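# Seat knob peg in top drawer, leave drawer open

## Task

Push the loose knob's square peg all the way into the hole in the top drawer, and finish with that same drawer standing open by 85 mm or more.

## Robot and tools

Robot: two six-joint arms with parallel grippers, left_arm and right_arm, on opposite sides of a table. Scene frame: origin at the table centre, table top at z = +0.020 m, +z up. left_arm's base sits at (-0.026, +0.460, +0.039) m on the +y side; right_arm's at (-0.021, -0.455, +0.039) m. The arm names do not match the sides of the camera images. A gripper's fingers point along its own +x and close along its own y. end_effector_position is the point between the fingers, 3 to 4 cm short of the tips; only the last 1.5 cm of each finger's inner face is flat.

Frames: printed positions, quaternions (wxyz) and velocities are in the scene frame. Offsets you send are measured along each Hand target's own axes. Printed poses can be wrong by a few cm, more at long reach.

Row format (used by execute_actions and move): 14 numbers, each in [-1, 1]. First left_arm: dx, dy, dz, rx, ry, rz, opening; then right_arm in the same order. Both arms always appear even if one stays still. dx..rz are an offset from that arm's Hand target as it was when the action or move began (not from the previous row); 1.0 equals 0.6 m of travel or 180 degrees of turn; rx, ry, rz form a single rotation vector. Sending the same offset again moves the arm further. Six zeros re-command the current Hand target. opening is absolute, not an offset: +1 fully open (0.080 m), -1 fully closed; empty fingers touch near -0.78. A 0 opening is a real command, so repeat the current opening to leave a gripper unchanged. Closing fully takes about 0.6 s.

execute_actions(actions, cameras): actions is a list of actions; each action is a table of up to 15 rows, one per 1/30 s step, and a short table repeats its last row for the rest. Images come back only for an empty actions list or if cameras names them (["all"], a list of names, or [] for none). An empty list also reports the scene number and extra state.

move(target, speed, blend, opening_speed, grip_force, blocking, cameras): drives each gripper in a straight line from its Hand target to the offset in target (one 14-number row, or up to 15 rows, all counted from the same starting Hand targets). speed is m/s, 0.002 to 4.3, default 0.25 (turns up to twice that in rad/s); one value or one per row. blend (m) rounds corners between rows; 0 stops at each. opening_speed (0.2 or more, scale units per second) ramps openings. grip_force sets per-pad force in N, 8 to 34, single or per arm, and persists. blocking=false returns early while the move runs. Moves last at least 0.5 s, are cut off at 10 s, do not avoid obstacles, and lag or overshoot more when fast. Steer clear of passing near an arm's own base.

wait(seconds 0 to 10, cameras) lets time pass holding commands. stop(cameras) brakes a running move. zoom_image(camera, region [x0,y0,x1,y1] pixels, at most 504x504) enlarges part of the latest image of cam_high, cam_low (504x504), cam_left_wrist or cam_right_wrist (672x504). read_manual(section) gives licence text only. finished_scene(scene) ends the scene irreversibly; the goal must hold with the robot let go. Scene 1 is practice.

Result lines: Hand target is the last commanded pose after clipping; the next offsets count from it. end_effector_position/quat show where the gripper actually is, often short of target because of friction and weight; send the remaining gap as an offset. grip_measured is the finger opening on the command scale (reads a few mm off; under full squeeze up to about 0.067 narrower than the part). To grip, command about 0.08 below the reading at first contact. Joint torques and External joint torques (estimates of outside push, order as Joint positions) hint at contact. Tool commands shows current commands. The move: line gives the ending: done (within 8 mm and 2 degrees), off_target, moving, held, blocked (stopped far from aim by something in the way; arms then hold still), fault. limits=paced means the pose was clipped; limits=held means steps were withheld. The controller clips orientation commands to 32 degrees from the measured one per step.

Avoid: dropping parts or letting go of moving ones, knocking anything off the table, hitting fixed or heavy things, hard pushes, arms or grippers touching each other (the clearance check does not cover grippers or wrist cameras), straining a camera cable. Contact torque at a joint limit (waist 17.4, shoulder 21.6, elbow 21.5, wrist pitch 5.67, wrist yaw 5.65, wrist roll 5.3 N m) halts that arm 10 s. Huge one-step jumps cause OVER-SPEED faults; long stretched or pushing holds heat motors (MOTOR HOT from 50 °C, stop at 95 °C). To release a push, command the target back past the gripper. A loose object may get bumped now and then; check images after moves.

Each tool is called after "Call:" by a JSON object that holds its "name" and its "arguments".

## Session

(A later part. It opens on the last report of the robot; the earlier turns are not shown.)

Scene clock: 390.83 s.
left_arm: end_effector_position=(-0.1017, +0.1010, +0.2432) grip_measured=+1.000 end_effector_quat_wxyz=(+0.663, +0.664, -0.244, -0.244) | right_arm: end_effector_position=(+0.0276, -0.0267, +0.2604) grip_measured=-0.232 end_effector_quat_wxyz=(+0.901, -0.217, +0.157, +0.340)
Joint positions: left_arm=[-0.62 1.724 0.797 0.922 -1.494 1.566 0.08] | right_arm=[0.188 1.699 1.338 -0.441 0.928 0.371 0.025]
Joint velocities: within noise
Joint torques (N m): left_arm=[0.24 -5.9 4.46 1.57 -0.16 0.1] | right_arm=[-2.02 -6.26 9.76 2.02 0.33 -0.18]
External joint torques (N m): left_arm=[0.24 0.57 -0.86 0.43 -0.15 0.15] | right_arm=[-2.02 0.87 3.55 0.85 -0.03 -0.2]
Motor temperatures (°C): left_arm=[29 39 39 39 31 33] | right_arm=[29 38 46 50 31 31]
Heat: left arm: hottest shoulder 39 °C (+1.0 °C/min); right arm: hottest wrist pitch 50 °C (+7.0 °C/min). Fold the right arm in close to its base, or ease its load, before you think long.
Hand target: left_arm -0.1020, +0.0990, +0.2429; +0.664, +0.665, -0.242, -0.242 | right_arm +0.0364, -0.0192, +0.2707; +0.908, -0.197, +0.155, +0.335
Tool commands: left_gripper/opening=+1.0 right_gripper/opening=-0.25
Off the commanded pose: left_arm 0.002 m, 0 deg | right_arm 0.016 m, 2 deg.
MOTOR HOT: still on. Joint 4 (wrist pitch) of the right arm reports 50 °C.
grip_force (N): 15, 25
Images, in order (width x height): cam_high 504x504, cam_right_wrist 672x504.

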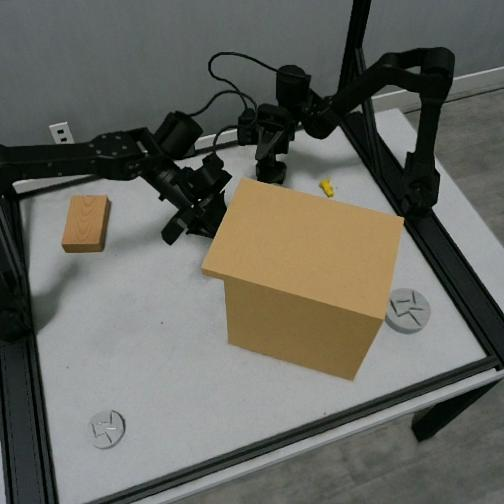

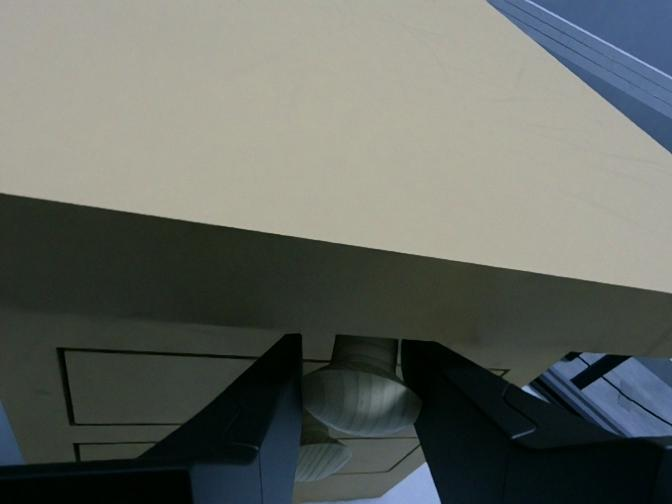

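Call:
{"name": "zoom_image", "arguments": {"camera": "cam_right_wrist", "region": [282, 310, 442, 470]}}

Scaled by 3.150 from the camera's 672x504 image, which has a finer 960x720 frame.

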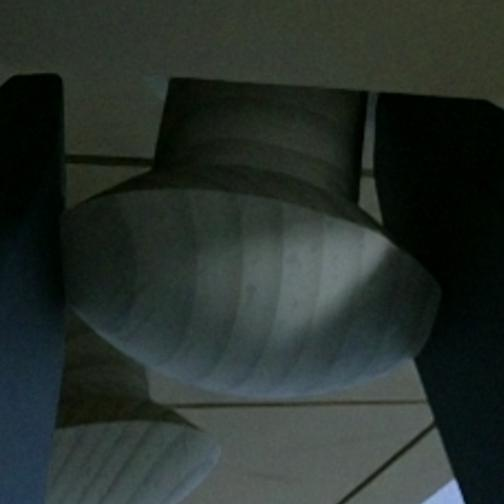

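Call:
{"name": "move", "arguments": {"target": [0,0,0,0,0,0,1,-0.000693,-0.007687,0.003152,0,0,0,-0.25], "speed": 0.03}}

Call:
{"name": "execute_actions", "arguments": {"actions": [], "cameras": ["cam_left_wrist", "cam_right_wrist"]}}

Call:
{"name": "zoom_image", "arguments": {"camera": "cam_left_wrist", "region": [312, 206, 376, 270]}}

Call:
{"name": "zoom_image", "arguments": {"camera": "cam_right_wrist", "region": [282, 310, 442, 470]}}

Scene clock: 392.73 s.
left_arm: end_effector_position=(-0.1017, +0.1010, +0.2432) grip_measured=+1.000 end_effector_quat_wxyz=(+0.663, +0.664, -0.244, -0.244) | right_arm: end_effector_position=(+0.0289, -0.0270, +0.2601) grip_measured=-0.232 end_effector_quat_wxyz=(+0.901, -0.221, +0.157, +0.340)
Joint positions: left_arm=[-0.62 1.724 0.797 0.922 -1.494 1.566 0.08] | right_arm=[0.185 1.699 1.338 -0.442 0.927 0.363 0.025]
Joint torques (N m): left_arm=[0.24 -5.89 4.45 1.57 -0.16 0.11] | right_arm=[-2.26 -7.95 9.22 2.02 0.22 -0.12]
External joint torques (N m): left_arm=[0.25 0.6 -0.89 0.42 -0.16 0.16] | right_arm=[-2.21 -0.84 3.05 0.86 -0.14 -0.14]
Heat: left arm: hottest shoulder 39 °C (+1.0 °C/min); right arm: hottest wrist pitch 50 °C (+7.0 °C/min). Fold the right arm in close to its base, or ease its load, before you think long.
Hand target: left_arm -0.1020, +0.0990, +0.2429; +0.664, +0.665, -0.242, -0.242 | right_arm +0.0394, -0.0218, +0.2737; +0.908, -0.198, +0.155, +0.335
Off the commanded pose: left_arm 0.002 m, 0 deg | right_arm 0.018 m, 3 deg.
MOTOR HOT: still on. Joint 4 (wrist pitch) of the right arm reports 50 °C.
grip_force (N): 15, 25
move: off_target (right_arm)

Scene clock: 392.73 s.
left_arm: end_effector_position=(-0.1017, +0.1010, +0.2432) grip_measured=+1.000 end_effector_quat_wxyz=(+0.663, +0.664, -0.244, -0.244) | right_arm: end_effector_position=(+0.0289, -0.0270, +0.2601) grip_measured=-0.232 end_effector_quat_wxyz=(+0.901, -0.221, +0.157, +0.340)
Joint positions: left_arm=[-0.62 1.724 0.797 0.922 -1.494 1.566 0.08] | right_arm=[0.185 1.699 1.338 -0.442 0.927 0.363 0.025]
Joint velocities: within noise
Joint torques (N m): left_arm=[0.24 -5.89 4.45 1.57 -0.16 0.11] | right_arm=[-2.26 -7.95 9.22 2.02 0.22 -0.12]
External joint torques (N m): left_arm=[0.25 0.6 -0.89 0.42 -0.16 0.16] | right_arm=[-2.21 -0.84 3.05 0.86 -0.14 -0.14]
Motor temperatures (°C): left_arm=[29 39 39 39 31 33] | right_arm=[29 38 46 50 31 31]
Heat: left arm: hottest shoulder 39 °C (+1.0 °C/min); right arm: hottest wrist pitch 50 °C (+7.0 °C/min). Fold the right arm in close to its base, or ease its load, before you think long.
Hand target: left_arm -0.1020, +0.0990, +0.2429; +0.664, +0.665, -0.242, -0.242 | right_arm +0.0394, -0.0218, +0.2737; +0.908, -0.198, +0.155, +0.335
Tool commands: left_gripper/opening=+1.0 right_gripper/opening=-0.25
Off the commanded pose: left_arm 0.002 m, 0 deg | right_arm 0.018 m, 3 deg.
MOTOR HOT: still on. Joint 4 (wrist pitch) of the right arm reports 50 °C.
grip_force (N): 15, 25
Images, in order (width x height): cam_left_wrist 672x504, cam_right_wrist 672x504.

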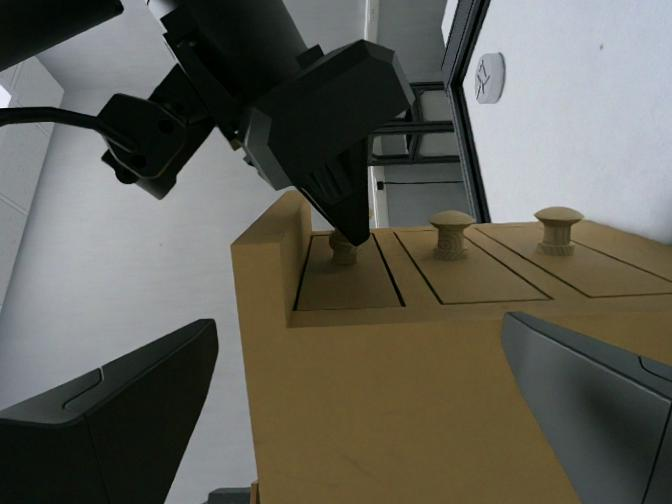

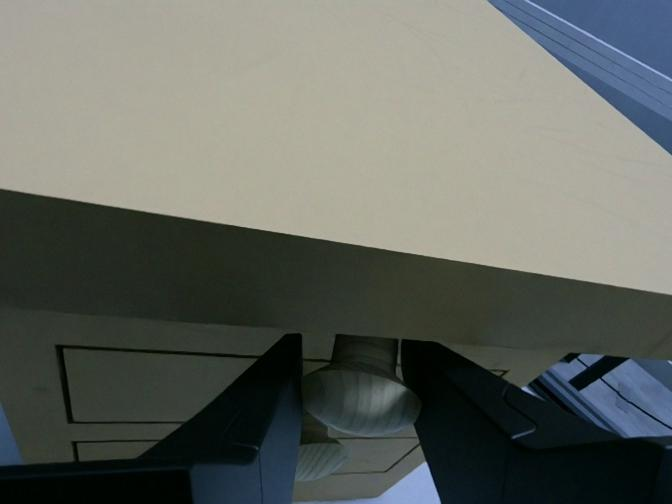

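Scaled by 7.875 from the camera's 672x504 image, which has a finer 960x720 frame.

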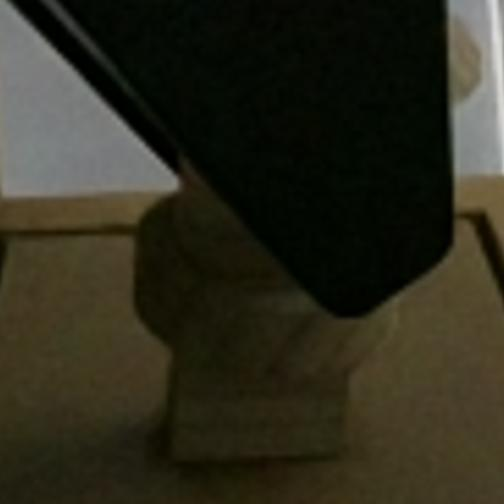

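Scaled by 3.150 from the camera's 672x504 image, which has a finer 960x720 frame.

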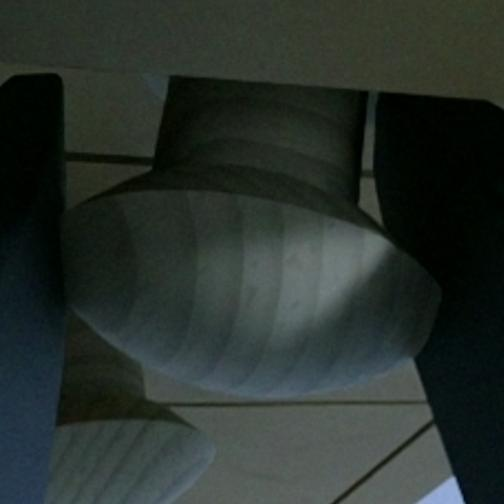

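Call:
{"name": "zoom_image", "arguments": {"camera": "cam_left_wrist", "region": [220, 150, 400, 330]}}

Call:
{"name": "zoom_image", "arguments": {"camera": "cam_left_wrist", "region": [270, 170, 350, 250]}}

Scaled by 2.800 from the camera's 672x504 image, which has a finer 960x720 frame.

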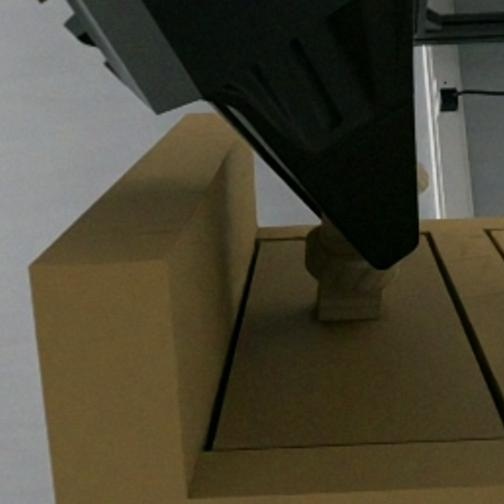

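Scaled by 6.300 from the camera's 672x504 image, which has a finer 960x720 frame.

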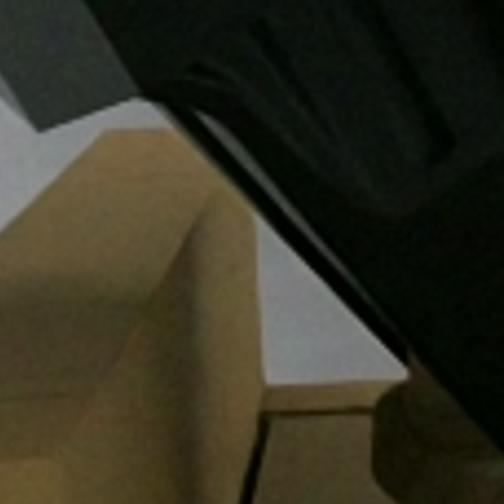

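Call:
{"name": "move", "arguments": {"target": [0,0,0,0,0,0,1,-0.009115,-0.01102,0.002005,0,0,0,-0.25], "speed": 0.03, "cameras": ["cam_left_wrist"]}}

Call:
{"name": "zoom_image", "arguments": {"camera": "cam_left_wrist", "region": [312, 206, 376, 270]}}

Scene clock: 396.77 s.
left_arm: end_effector_position=(-0.1017, +0.1010, +0.2432) grip_measured=+1.000 end_effector_quat_wxyz=(+0.663, +0.664, -0.244, -0.244) | right_arm: end_effector_position=(+0.0285, -0.0283, +0.2619) grip_measured=-0.232 end_effector_quat_wxyz=(+0.898, -0.220, +0.161, +0.346)
Joint positions: left_arm=[-0.62 1.724 0.797 0.922 -1.494 1.566 0.08] | right_arm=[0.183 1.688 1.338 -0.452 0.91 0.363 0.025]
Joint torques (N m): left_arm=[0.22 -5.9 4.45 1.57 -0.15 0.1] | right_arm=[-2.18 -10 8.15 1.39 0.81 -0.16]
External joint torques (N m): left_arm=[0.22 0.5 -0.83 0.44 -0.15 0.15] | right_arm=[-2.18 -3.05 2.01 0.23 0.46 -0.18]
Heat: left arm: hottest wrist pitch 40 °C (+4.0 °C/min); right arm: hottest wrist pitch 51 °C (+8.0 °C/min). Fold the right arm in close to its base, or ease its load, before you think long.
Hand target: left_arm -0.1020, +0.0990, +0.2429; +0.664, +0.665, -0.242, -0.242 | right_arm +0.0401, -0.0289, +0.2788; +0.908, -0.197, +0.155, +0.335
Off the commanded pose: left_arm 0.002 m, 0 deg | right_arm 0.020 m, 3 deg.
MOTOR HOT: still on. Joint 4 (wrist pitch) of the right arm reports 51 °C.
grip_force (N): 15, 25
move: off_target (right_arm)
Images, in order (width x height): cam_left_wrist 672x504.

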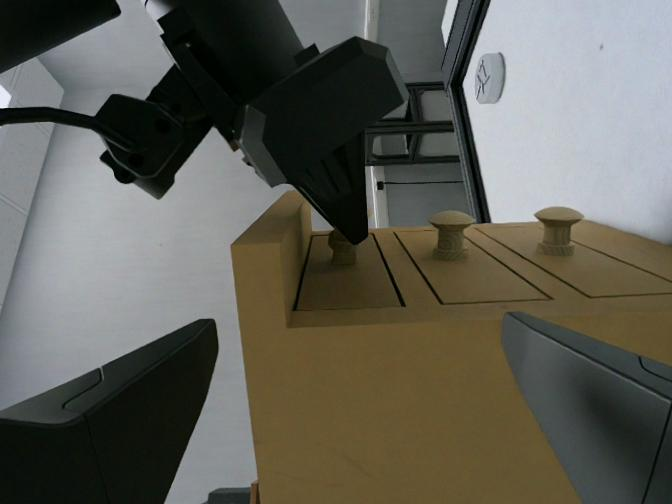

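Scaled by 7.875 from the camera's 672x504 image, which has a finer 960x720 frame.

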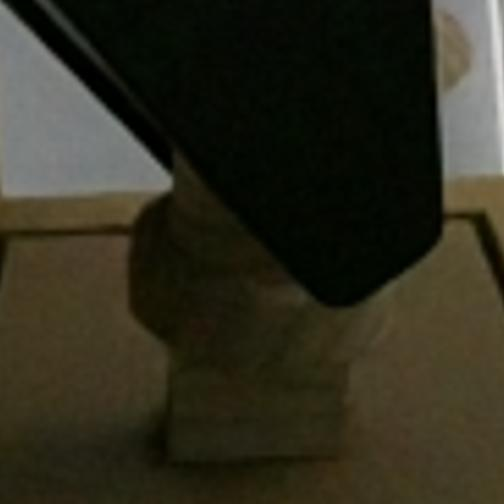

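Call:
{"name": "move", "arguments": {"target": [0,0,0,0,0,0,1,0.0,-0.00363,0.00085,0,0,0,-0.25], "speed": 0.03, "cameras": ["cam_left_wrist"]}}

Call:
{"name": "zoom_image", "arguments": {"camera": "cam_left_wrist", "region": [312, 206, 376, 270]}}

Scene clock: 400.53 s.
left_arm: end_effector_position=(-0.1017, +0.1010, +0.2432) grip_measured=+1.000 end_effector_quat_wxyz=(+0.663, +0.664, -0.244, -0.244) | right_arm: end_effector_position=(+0.0290, -0.0286, +0.2628) grip_measured=-0.232 end_effector_quat_wxyz=(+0.897, -0.220, +0.162, +0.347)
Joint positions: left_arm=[-0.62 1.724 0.797 0.922 -1.494 1.566 0.08] | right_arm=[0.18 1.684 1.338 -0.452 0.904 0.359 0.025]
Joint torques (N m): left_arm=[0.24 -5.89 4.47 1.57 -0.16 0.1] | right_arm=[-2.13 -10.17 7.79 1.51 0.9 -0.14]
External joint torques (N m): left_arm=[0.24 0.56 -0.81 0.44 -0.15 0.15] | right_arm=[-2.12 -3.19 1.62 0.35 0.55 -0.15]
Heat: left arm: hottest wrist pitch 40 °C (+4.0 °C/min); right arm: hottest wrist pitch 50 °C (+6.0 °C/min). Fold the right arm in close to its base, or ease its load, before you think long.
Hand target: left_arm -0.1020, +0.0990, +0.2429; +0.664, +0.665, -0.242, -0.242 | right_arm +0.0416, -0.0301, +0.2798; +0.908, -0.197, +0.155, +0.335
Off the commanded pose: left_arm 0.002 m, 0 deg | right_arm 0.021 m, 3 deg.
MOTOR HOT: still on. Joint 4 (wrist pitch) of the right arm reports 50 °C.
grip_force (N): 15, 25
move: off_target (right_arm)
Images, in order (width x height): cam_left_wrist 672x504.

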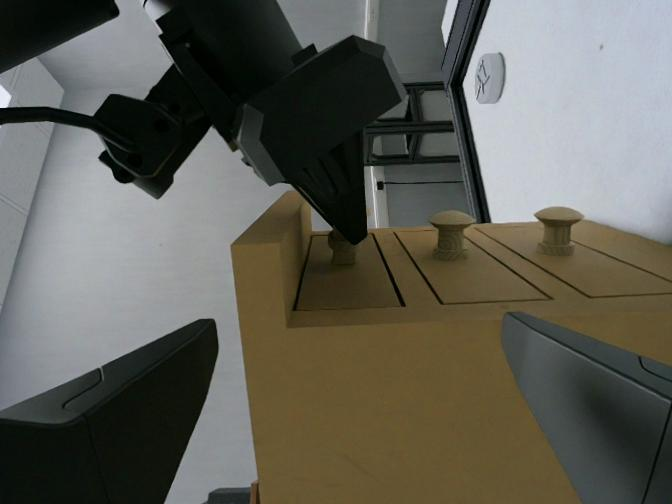

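Scaled by 7.875 from the camera's 672x504 image, which has a finer 960x720 frame.

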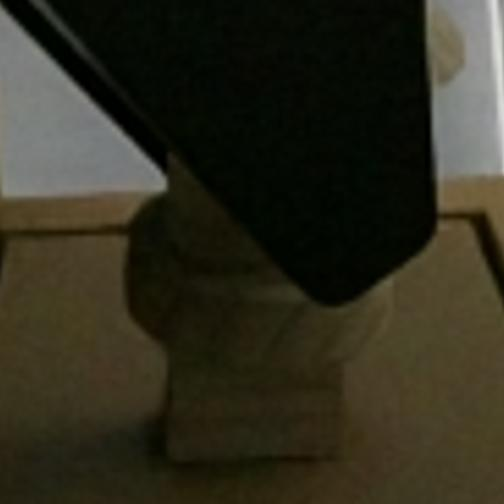

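Call:
{"name": "move", "arguments": {"target": [0,0,0,0,0,0,1,0.00079,-0.00732,0.00015,-0.00922,-0.00567,0.01942,-0.25], "speed": 0.03, "cameras": ["cam_left_wrist", "cam_right_wrist"]}}

Call:
{"name": "zoom_image", "arguments": {"camera": "cam_left_wrist", "region": [312, 206, 376, 270]}}

Call:
{"name": "zoom_image", "arguments": {"camera": "cam_right_wrist", "region": [282, 310, 442, 470]}}

Scene clock: 402.70 s.
left_arm: end_effector_position=(-0.1017, +0.1010, +0.2432) grip_measured=+1.000 end_effector_quat_wxyz=(+0.663, +0.664, -0.244, -0.244) | right_arm: end_effector_position=(+0.0315, -0.0314, +0.2643) grip_measured=-0.232 end_effector_quat_wxyz=(+0.883, -0.227, +0.156, +0.379)
Joint positions: left_arm=[-0.62 1.724 0.797 0.922 -1.494 1.566 0.08] | right_arm=[0.159 1.63 1.273 -0.372 0.833 0.263 0.025]
Joint torques (N m): left_arm=[0.24 -5.89 4.46 1.57 -0.15 0.1] | right_arm=[-2.06 -10.02 7.44 2.07 0.9 -0.12]
External joint torques (N m): left_arm=[0.24 0.56 -0.84 0.43 -0.15 0.15] | right_arm=[-2.07 -3.42 1.25 0.84 0.6 -0.14]
Heat: left arm: hottest wrist pitch 40 °C (+4.0 °C/min); right arm: hottest wrist pitch 50 °C (+6.0 °C/min). Fold the right arm in close to its base, or ease its load, before you think long.
Hand target: left_arm -0.1020, +0.0990, +0.2429; +0.664, +0.665, -0.242, -0.242 | right_arm +0.0449, -0.0329, +0.2807; +0.896, -0.203, +0.148, +0.366
Off the commanded pose: left_arm 0.002 m, 0 deg | right_arm 0.021 m, 4 deg.
MOTOR HOT: still on. Joint 4 (wrist pitch) of the right arm reports 50 °C.
grip_force (N): 15, 25
move: off_target (right_arm)
Images, in order (width x height): cam_left_wrist 672x504, cam_right_wrist 672x504.

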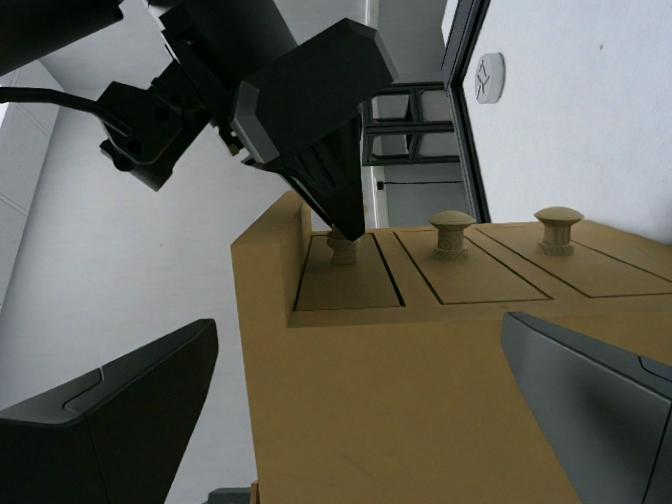

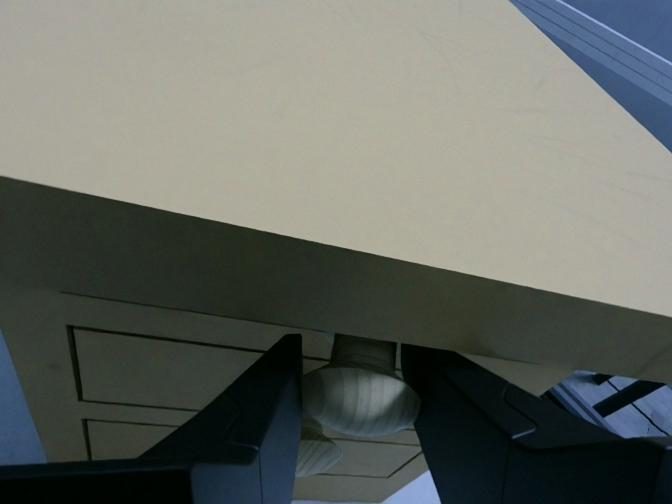

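Scaled by 7.875 from the camera's 672x504 image, which has a finer 960x720 frame.

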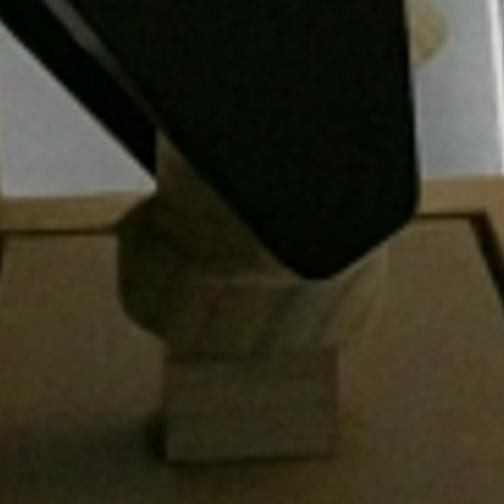

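Scaled by 3.150 from the camera's 672x504 image, which has a finer 960x720 frame.

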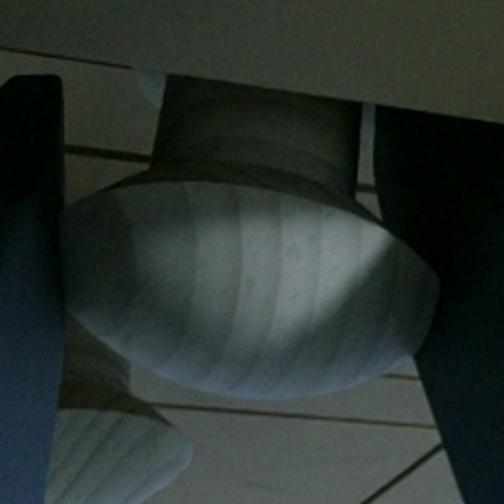

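Call:
{"name": "move", "arguments": {"target": [0,0,0,0,0,0,1,0.0046,-0.0007,0.0021,0,0,0,-0.25], "speed": 0.03}}

Scene clock: 403.83 s.
left_arm: end_effector_position=(-0.1017, +0.1010, +0.2432) grip_measured=+1.000 end_effector_quat_wxyz=(+0.663, +0.664, -0.244, -0.244) | right_arm: end_effector_position=(+0.0328, -0.0313, +0.2643) grip_measured=-0.232 end_effector_quat_wxyz=(+0.883, -0.228, +0.156, +0.380)
Joint positions: left_arm=[-0.62 1.724 0.797 0.922 -1.494 1.566 0.08] | right_arm=[0.155 1.629 1.273 -0.37 0.83 0.256 0.025]
Joint torques (N m): left_arm=[0.23 -5.89 4.46 1.57 -0.15 0.1] | right_arm=[-2.47 -9.34 7.96 2.41 0.8 -0.15]
External joint torques (N m): left_arm=[0.23 0.54 -0.83 0.44 -0.15 0.15] | right_arm=[-2.48 -2.61 1.67 1.16 0.5 -0.17]
Heat: left arm: hottest wrist pitch 40 °C (+3.0 °C/min); right arm: hottest wrist pitch 50 °C (+6.0 °C/min). Fold the right arm in close to its base, or ease its load, before you think long.
Hand target: left_arm -0.1020, +0.0990, +0.2429; +0.664, +0.665, -0.242, -0.242 | right_arm +0.0472, -0.0309, +0.2808; +0.896, -0.203, +0.148, +0.366
Off the commanded pose: left_arm 0.002 m, 0 deg | right_arm 0.022 m, 4 deg.
MOTOR HOT: still on. Joint 4 (wrist pitch) of the right arm reports 50 °C.
grip_force (N): 15, 25
move: off_target (right_arm)

Call:
{"name": "move", "arguments": {"target": [0,0,0,0,0,0,1,0.0046,0.0002,0.0021,0,0,0,-0.25], "speed": 0.03, "cameras": ["cam_left_wrist"]}}

Call:
{"name": "zoom_image", "arguments": {"camera": "cam_left_wrist", "region": [312, 206, 376, 270]}}

Scene clock: 404.70 s.
left_arm: end_effector_position=(-0.1017, +0.1010, +0.2432) grip_measured=+1.000 end_effector_quat_wxyz=(+0.663, +0.664, -0.244, -0.244) | right_arm: end_effector_position=(+0.0339, -0.0312, +0.2643) grip_measured=-0.232 end_effector_quat_wxyz=(+0.882, -0.230, +0.155, +0.380)
Joint positions: left_arm=[-0.62 1.724 0.797 0.922 -1.494 1.566 0.08] | right_arm=[0.151 1.629 1.273 -0.368 0.827 0.25 0.025]
Joint torques (N m): left_arm=[0.22 -5.9 4.46 1.57 -0.15 0.1] | right_arm=[-2.67 -8.55 8.48 2.66 0.72 -0.16]
External joint torques (N m): left_arm=[0.25 0.61 -0.89 0.42 -0.15 0.15] | right_arm=[-2.71 -1.87 2.19 1.39 0.42 -0.17]
Heat: left arm: hottest wrist pitch 40 °C (+3.0 °C/min); right arm: hottest wrist pitch 50 °C (+6.0 °C/min). Fold the right arm in close to its base, or ease its load, before you think long.
Hand target: left_arm -0.1020, +0.0990, +0.2429; +0.664, +0.665, -0.242, -0.242 | right_arm +0.0493, -0.0287, +0.2807; +0.896, -0.203, +0.148, +0.366
Off the commanded pose: left_arm 0.002 m, 0 deg | right_arm 0.023 m, 4 deg.
MOTOR HOT: still on. Joint 4 (wrist pitch) of the right arm reports 50 °C.
grip_force (N): 15, 25
move: off_target (right_arm)
Images, in order (width x height): cam_left_wrist 672x504.

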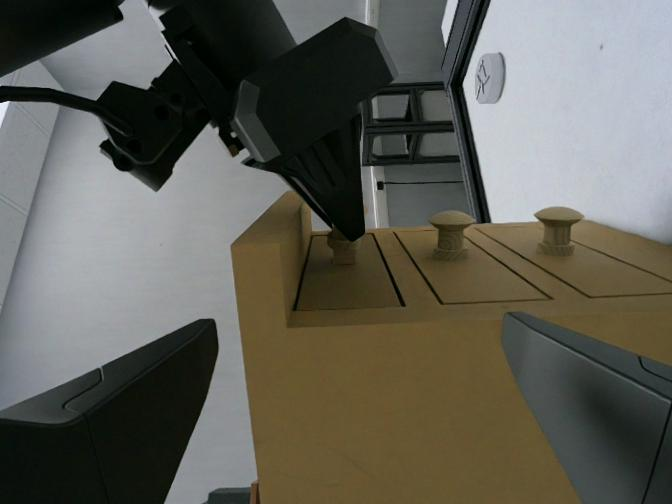

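Scaled by 7.875 from the camera's 672x504 image, which has a finer 960x720 frame.

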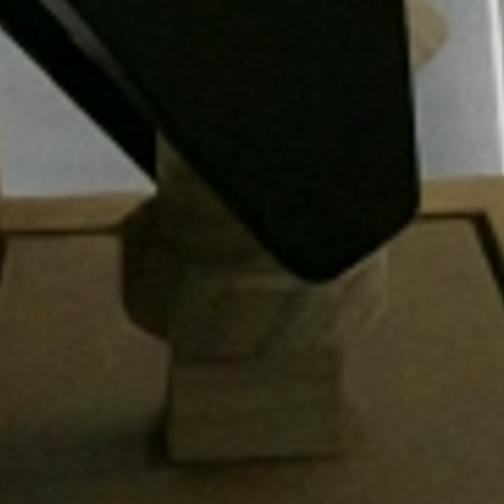

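Call:
{"name": "move", "arguments": {"target": [0,0,0,0,0,0,1,0.00495,0.0049,0.00472,0,0,0,-0.25], "speed": 0.03}}

Scene clock: 405.60 s.
left_arm: end_effector_position=(-0.1017, +0.1010, +0.2432) grip_measured=+1.000 end_effector_quat_wxyz=(+0.663, +0.664, -0.244, -0.244) | right_arm: end_effector_position=(+0.0343, -0.0310, +0.2638) grip_measured=-0.232 end_effector_quat_wxyz=(+0.882, -0.231, +0.155, +0.380)
Joint positions: left_arm=[-0.62 1.724 0.797 0.922 -1.494 1.566 0.08] | right_arm=[0.15 1.631 1.273 -0.368 0.827 0.249 0.025]
Joint torques (N m): left_arm=[0.23 -5.9 4.45 1.57 -0.15 0.1] | right_arm=[-2.94 -6.27 10.53 2.64 0.69 -0.2]
External joint torques (N m): left_arm=[0.23 0.55 -0.85 0.43 -0.15 0.15] | right_arm=[-2.93 0.48 4.26 1.39 0.38 -0.21]
Heat: left arm: hottest wrist pitch 40 °C (+3.0 °C/min); right arm: hottest wrist pitch 50 °C (+5.0 °C/min). Fold the right arm in close to its base, or ease its load, before you think long.
Hand target: left_arm -0.1020, +0.0990, +0.2429; +0.664, +0.665, -0.242, -0.242 | right_arm +0.0496, -0.0236, +0.2811; +0.896, -0.203, +0.148, +0.366
Off the commanded pose: left_arm 0.002 m, 0 deg | right_arm 0.024 m, 4 deg.
MOTOR HOT: still on. Joint 4 (wrist pitch) of the right arm reports 50 °C.
grip_force (N): 15, 25
move: off_target (right_arm)

Call:
{"name": "execute_actions", "arguments": {"actions": [], "cameras": ["cam_left_wrist", "cam_right_wrist"]}}

Call:
{"name": "zoom_image", "arguments": {"camera": "cam_left_wrist", "region": [322, 236, 364, 278]}}

Call:
{"name": "zoom_image", "arguments": {"camera": "cam_right_wrist", "region": [282, 310, 442, 470]}}

Scene clock: 405.83 s.
left_arm: end_effector_position=(-0.1017, +0.1010, +0.2432) grip_measured=+1.000 end_effector_quat_wxyz=(+0.663, +0.664, -0.244, -0.244) | right_arm: end_effector_position=(+0.0343, -0.0310, +0.2640) grip_measured=-0.232 end_effector_quat_wxyz=(+0.882, -0.231, +0.155, +0.380)
Joint positions: left_arm=[-0.62 1.724 0.797 0.922 -1.494 1.566 0.08] | right_arm=[0.15 1.631 1.273 -0.368 0.827 0.249 0.025]
Joint velocities: within noise
Joint torques (N m): left_arm=[0.25 -5.9 4.45 1.57 -0.15 0.1] | right_arm=[-2.81 -6.26 10.6 2.63 0.63 -0.18]
External joint torques (N m): left_arm=[0.22 0.53 -0.84 0.44 -0.15 0.15] | right_arm=[-2.8 0.46 4.31 1.37 0.33 -0.19]
Motor temperatures (°C): left_arm=[29 39 39 40 31 33] | right_arm=[29 40 46 50 32 31]
Heat: left arm: hottest wrist pitch 40 °C (+3.0 °C/min); right arm: hottest wrist pitch 50 °C (+5.0 °C/min). Fold the right arm in close to its base, or ease its load, before you think long.
Hand target: left_arm -0.1020, +0.0990, +0.2429; +0.664, +0.665, -0.242, -0.242 | right_arm +0.0496, -0.0236, +0.2812; +0.896, -0.203, +0.148, +0.366
Tool commands: left_gripper/opening=+1.0 right_gripper/opening=-0.25
Off the commanded pose: left_arm 0.002 m, 0 deg | right_arm 0.024 m, 4 deg.
MOTOR HOT: still on. Joint 4 (wrist pitch) of the right arm reports 50 °C.
grip_force (N): 15, 25
Images, in order (width x height): cam_left_wrist 672x504, cam_right_wrist 672x504.

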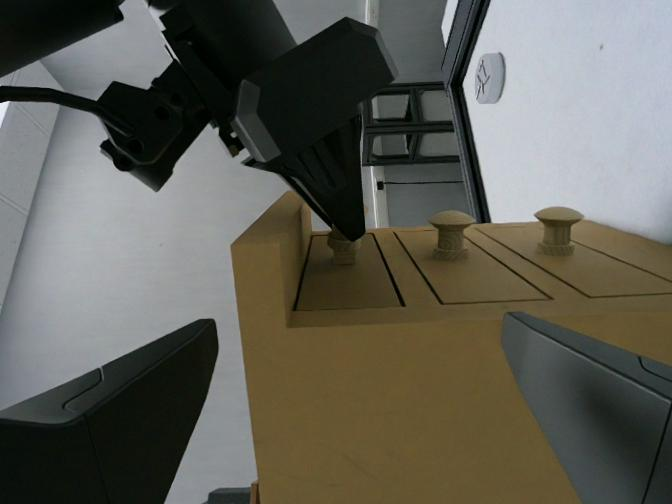

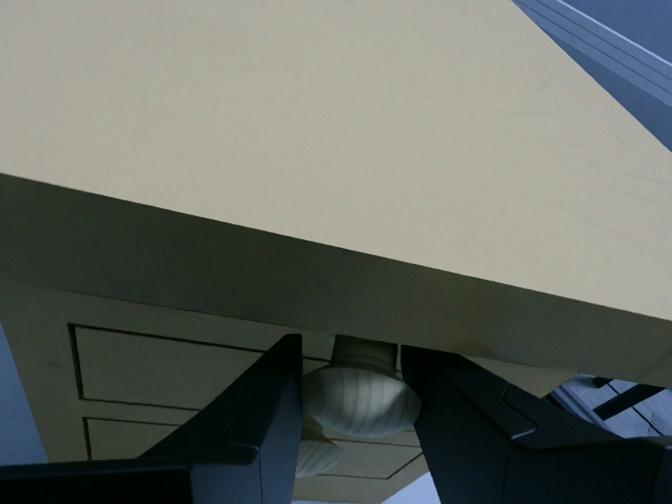

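Scaled by 12.000 from the camera's 672x504 image, which has a finer 960x720 frame.

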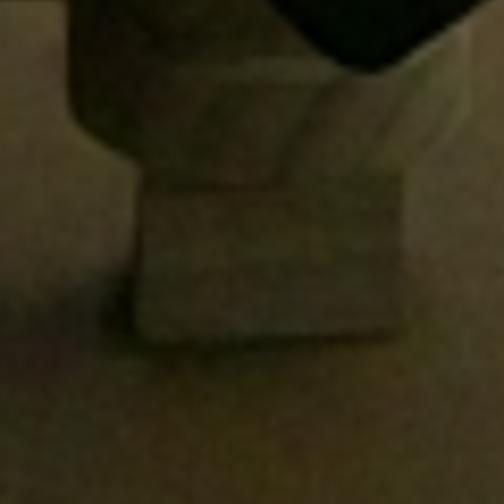

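Scaled by 3.150 from the camera's 672x504 image, which has a finer 960x720 frame.

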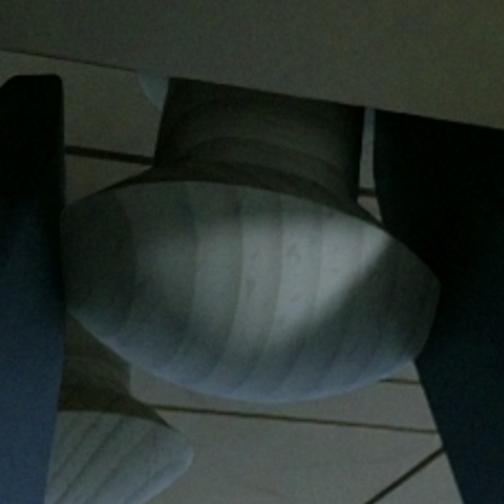

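Call:
{"name": "move", "arguments": {"target": [0,0,0,0,0,0,1,0.00024,-0.00157,0.00728,0,0,0,-0.25], "speed": 0.03, "cameras": ["cam_left_wrist"]}}

Call:
{"name": "zoom_image", "arguments": {"camera": "cam_left_wrist", "region": [322, 236, 364, 278]}}

Scene clock: 407.03 s.
left_arm: end_effector_position=(-0.1017, +0.1010, +0.2432) grip_measured=+1.000 end_effector_quat_wxyz=(+0.663, +0.664, -0.244, -0.244) | right_arm: end_effector_position=(+0.0347, -0.0306, +0.2651) grip_measured=-0.232 end_effector_quat_wxyz=(+0.881, -0.234, +0.156, +0.379)
Joint positions: left_arm=[-0.62 1.724 0.797 0.922 -1.494 1.566 0.08] | right_arm=[0.149 1.634 1.284 -0.381 0.825 0.246 0.025]
Joint torques (N m): left_arm=[0.23 -5.89 4.47 1.57 -0.15 0.1] | right_arm=[-3.2 -6.48 11.14 2.67 0.62 -0.21]
External joint torques (N m): left_arm=[0.22 0.6 -0.85 0.43 -0.14 0.15] | right_arm=[-3.24 0.21 4.91 1.43 0.32 -0.23]
Heat: left arm: hottest wrist pitch 40 °C (+3.0 °C/min); right arm: hottest wrist pitch 50 °C (+5.1 °C/min). Fold the right arm in close to its base, or ease its load, before you think long.
Hand target: left_arm -0.1020, +0.0990, +0.2429; +0.664, +0.665, -0.242, -0.242 | right_arm +0.0507, -0.0220, +0.2852; +0.896, -0.203, +0.148, +0.366
Off the commanded pose: left_arm 0.002 m, 0 deg | right_arm 0.027 m, 4 deg.
MOTOR HOT: still on. Joint 4 (wrist pitch) of the right arm reports 50 °C.
grip_force (N): 15, 25
move: off_target (right_arm)
Images, in order (width x height): cam_left_wrist 672x504.

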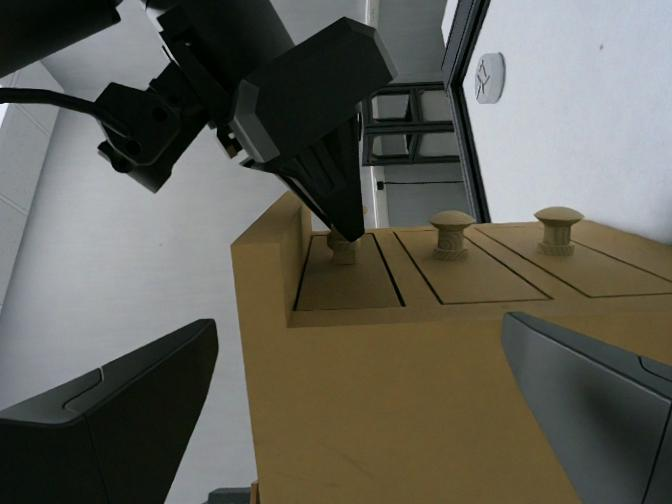

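Scaled by 12.000 from the camera's 672x504 image, which has a finer 960x720 frame.

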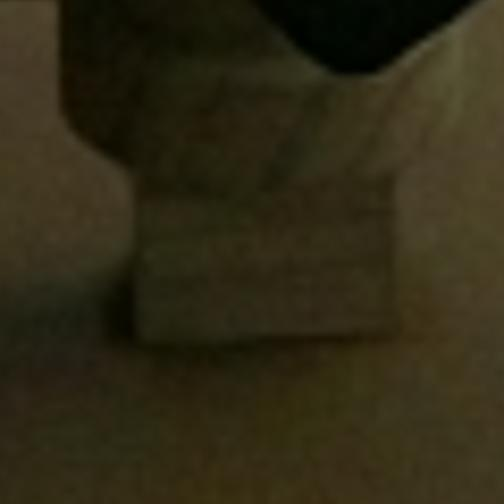

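Call:
{"name": "move", "arguments": {"target": [0,0,0,0,0,0,1,0.001,-0.0011,0.00591,0,0,0,-0.25], "speed": 0.03}}

Scene clock: 407.93 s.
left_arm: end_effector_position=(-0.1017, +0.1010, +0.2432) grip_measured=+1.000 end_effector_quat_wxyz=(+0.663, +0.664, -0.244, -0.244) | right_arm: end_effector_position=(+0.0349, -0.0294, +0.2674) grip_measured=-0.237 end_effector_quat_wxyz=(+0.880, -0.236, +0.157, +0.381)
Joint positions: left_arm=[-0.62 1.724 0.797 0.922 -1.494 1.566 0.08] | right_arm=[0.147 1.636 1.297 -0.392 0.821 0.242 0.024]
Joint torques (N m): left_arm=[0.24 -5.89 4.46 1.57 -0.15 0.09] | right_arm=[-3.19 -6.76 11.33 2.8 0.69 -0.24]
External joint torques (N m): left_arm=[0.23 0.6 -0.87 0.42 -0.15 0.15] | right_arm=[-3.19 -0.03 5.03 1.54 0.4 -0.25]
Heat: left arm: hottest wrist pitch 40 °C (+3.0 °C/min); right arm: hottest wrist pitch 51 °C (+6.0 °C/min). Fold the right arm in close to its base, or ease its load, before you think long.
Hand target: left_arm -0.1020, +0.0990, +0.2429; +0.664, +0.665, -0.242, -0.242 | right_arm +0.0520, -0.0205, +0.2883; +0.896, -0.203, +0.148, +0.366
Off the commanded pose: left_arm 0.002 m, 0 deg | right_arm 0.028 m, 5 deg.
MOTOR HOT: still on. Joint 4 (wrist pitch) of the right arm reports 51 °C.
grip_force (N): 15, 25
move: off_target (right_arm)

Call:
{"name": "execute_actions", "arguments": {"actions": [], "cameras": ["cam_left_wrist"]}}

Call:
{"name": "zoom_image", "arguments": {"camera": "cam_left_wrist", "region": [322, 236, 364, 278]}}

Call:
{"name": "zoom_image", "arguments": {"camera": "cam_left_wrist", "region": [250, 170, 370, 290]}}

Scene clock: 408.13 s.
left_arm: end_effector_position=(-0.1017, +0.1010, +0.2432) grip_measured=+1.000 end_effector_quat_wxyz=(+0.663, +0.664, -0.244, -0.244) | right_arm: end_effector_position=(+0.0351, -0.0294, +0.2673) grip_measured=-0.237 end_effector_quat_wxyz=(+0.880, -0.236, +0.157, +0.380)
Joint positions: left_arm=[-0.62 1.724 0.797 0.922 -1.494 1.566 0.08] | right_arm=[0.146 1.637 1.298 -0.393 0.821 0.242 0.024]
Joint velocities: within noise
Joint torques (N m): left_arm=[0.24 -5.9 4.47 1.57 -0.15 0.1] | right_arm=[-3.5 -6.4 11.16 2.83 0.67 -0.2]
External joint torques (N m): left_arm=[0.23 0.56 -0.83 0.44 -0.14 0.15] | right_arm=[-3.56 0.42 4.84 1.56 0.37 -0.21]
Motor temperatures (°C): left_arm=[29 39 39 40 31 33] | right_arm=[30 40 47 51 32 31]
Heat: left arm: hottest wrist pitch 40 °C (+3.0 °C/min); right arm: hottest wrist pitch 51 °C (+6.1 °C/min). Fold the right arm in close to its base, or ease its load, before you think long.
Hand target: left_arm -0.1020, +0.0990, +0.2429; +0.664, +0.665, -0.242, -0.242 | right_arm +0.0522, -0.0204, +0.2882; +0.896, -0.203, +0.148, +0.366
Tool commands: left_gripper/opening=+1.0 right_gripper/opening=-0.25
Off the commanded pose: left_arm 0.002 m, 0 deg | right_arm 0.028 m, 5 deg.
MOTOR HOT: still on. Joint 4 (wrist pitch) of the right arm reports 51 °C.
grip_force (N): 15, 25
Images, in order (width x height): cam_left_wrist 672x504.

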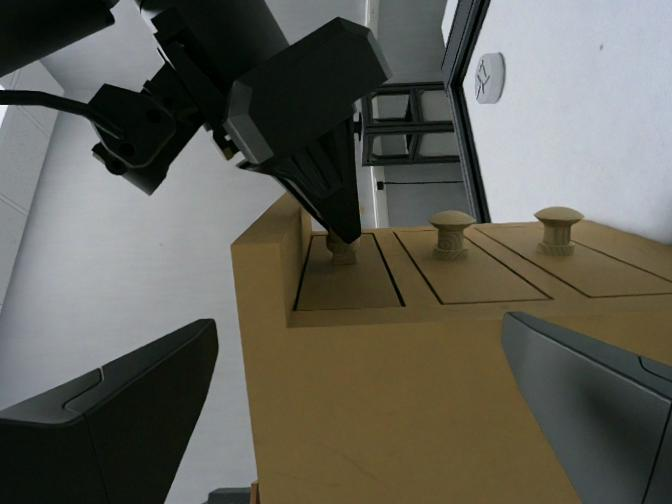

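Scaled by 12.000 from the camera's 672x504 image, which has a finer 960x720 frame.

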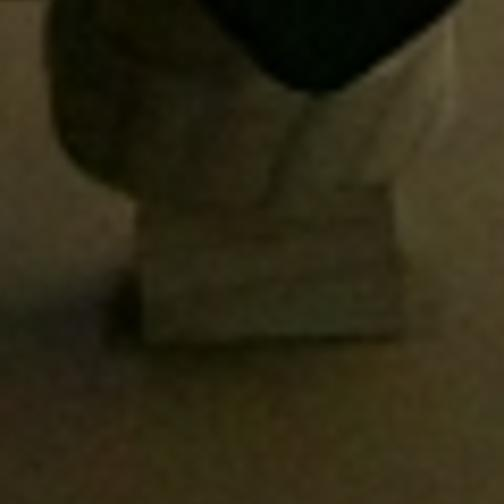

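Scaled by 4.200 from the camera's 672x504 image, which has a finer 960x720 frame.

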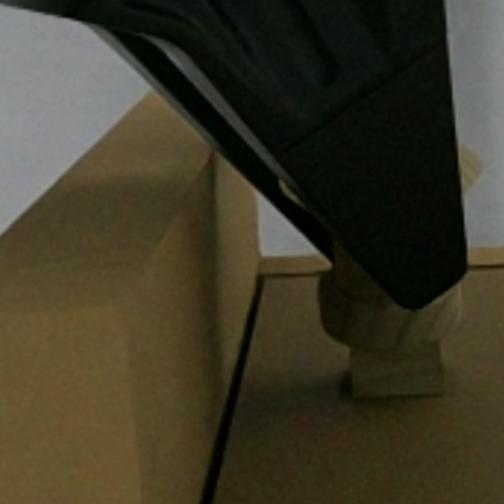

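Call:
{"name": "move", "arguments": {"target": [0,0,0,0,0,0,1,0.00553,0.00083,0.0,0,0,0,-0.25], "speed": 0.03, "cameras": ["cam_left_wrist"]}}

Call:
{"name": "zoom_image", "arguments": {"camera": "cam_left_wrist", "region": [322, 236, 364, 278]}}

Scene clock: 409.37 s.
left_arm: end_effector_position=(-0.1017, +0.1010, +0.2432) grip_measured=+1.000 end_effector_quat_wxyz=(+0.663, +0.664, -0.244, -0.244) | right_arm: end_effector_position=(+0.0360, -0.0292, +0.2669) grip_measured=-0.237 end_effector_quat_wxyz=(+0.880, -0.238, +0.156, +0.380)
Joint positions: left_arm=[-0.62 1.724 0.797 0.922 -1.494 1.566 0.08] | right_arm=[0.144 1.638 1.298 -0.392 0.821 0.238 0.024]
Joint torques (N m): left_arm=[0.25 -5.9 4.46 1.57 -0.16 0.1] | right_arm=[-3.46 -5.77 11.55 3.45 0.52 -0.23]
External joint torques (N m): left_arm=[0.22 0.58 -0.88 0.42 -0.15 0.15] | right_arm=[-3.42 1.08 5.22 2.18 0.22 -0.24]
Heat: left arm: hottest wrist pitch 40 °C (+3.0 °C/min); right arm: hottest wrist pitch 51 °C (+6.1 °C/min). Fold the right arm in close to its base, or ease its load, before you think long.
Hand target: left_arm -0.1020, +0.0990, +0.2429; +0.664, +0.665, -0.242, -0.242 | right_arm +0.0539, -0.0182, +0.2867; +0.896, -0.203, +0.148, +0.366
Off the commanded pose: left_arm 0.002 m, 0 deg | right_arm 0.029 m, 5 deg.
MOTOR HOT: still on. Joint 4 (wrist pitch) of the right arm reports 51 °C.
grip_force (N): 15, 25
move: off_target (right_arm)
Images, in order (width x height): cam_left_wrist 672x504.

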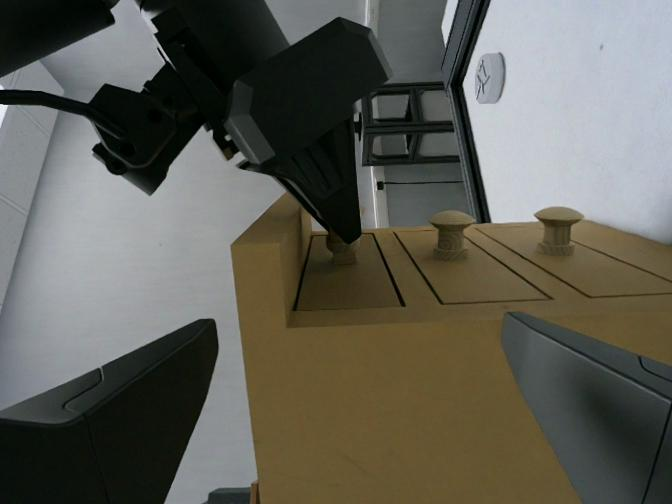

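Scaled by 12.000 from the camera's 672x504 image, which has a finer 960x720 frame.

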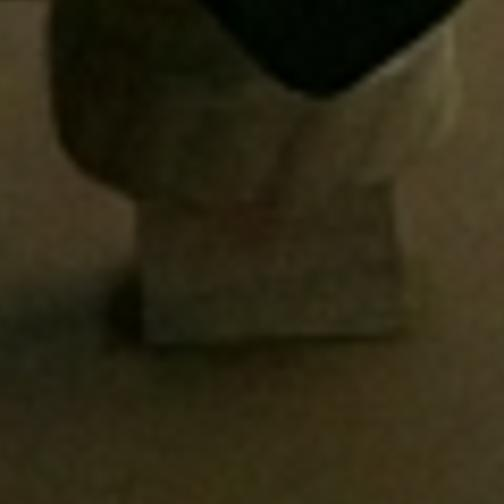

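Call:
{"name": "zoom_image", "arguments": {"camera": "cam_left_wrist", "region": [323, 236, 363, 266]}}

Call:
{"name": "zoom_image", "arguments": {"camera": "cam_left_wrist", "region": [424, 236, 480, 278]}}

Scaled by 12.600 from the camera's 672x504 image, which has a finer 960x720 frame.

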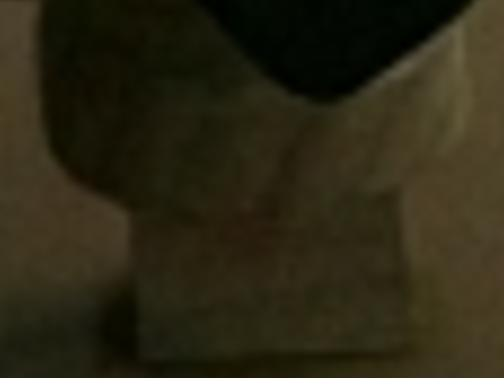

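Scaled by 9.000 from the camera's 672x504 image, which has a finer 960x720 frame.

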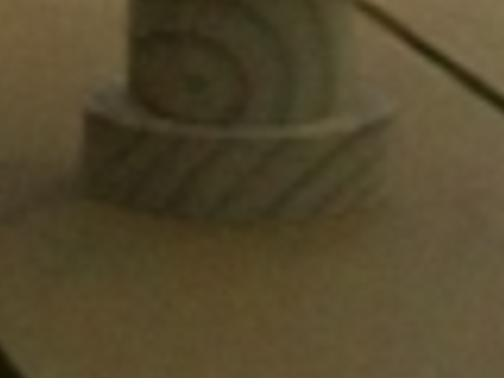

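Call:
{"name": "move", "arguments": {"target": [0,0,0,0,0,0,1,0.00243,-0.00639,-0.00071,-0.0046,-0.0028,0.0097,-0.25], "speed": 0.03}}

Scene clock: 411.63 s.
left_arm: end_effector_position=(-0.1017, +0.1010, +0.2432) grip_measured=+1.000 end_effector_quat_wxyz=(+0.663, +0.664, -0.244, -0.244) | right_arm: end_effector_position=(+0.0383, -0.0293, +0.2672) grip_measured=-0.240 end_effector_quat_wxyz=(+0.875, -0.243, +0.152, +0.391)
Joint positions: left_arm=[-0.62 1.724 0.797 0.922 -1.494 1.566 0.08] | right_arm=[0.132 1.623 1.277 -0.36 0.794 0.195 0.024]
Joint torques (N m): left_arm=[0.24 -5.9 4.45 1.57 -0.15 0.1] | right_arm=[-3.97 -7.15 10.24 4.26 -0.03 -0.39]
External joint torques (N m): left_arm=[0.28 0.59 -0.89 0.43 -0.15 0.15] | right_arm=[-4.03 -0.5 3.95 2.98 -0.3 -0.41]
Heat: left arm: hottest wrist pitch 40 °C (+3.0 °C/min); right arm: hottest wrist pitch 53 °C (+7.0 °C/min). Fold the right arm in close to its base, or ease its load, before you think long.
Hand target: left_arm -0.1020, +0.0990, +0.2429; +0.664, +0.665, -0.242, -0.242 | right_arm +0.0577, -0.0199, +0.2868; +0.889, -0.205, +0.145, +0.382
Off the commanded pose: left_arm 0.002 m, 0 deg | right_arm 0.029 m, 5 deg.
MOTOR HOT: still on. Joint 4 (wrist pitch) of the right arm reports 53 °C.
grip_force (N): 15, 25
move: off_target (right_arm)


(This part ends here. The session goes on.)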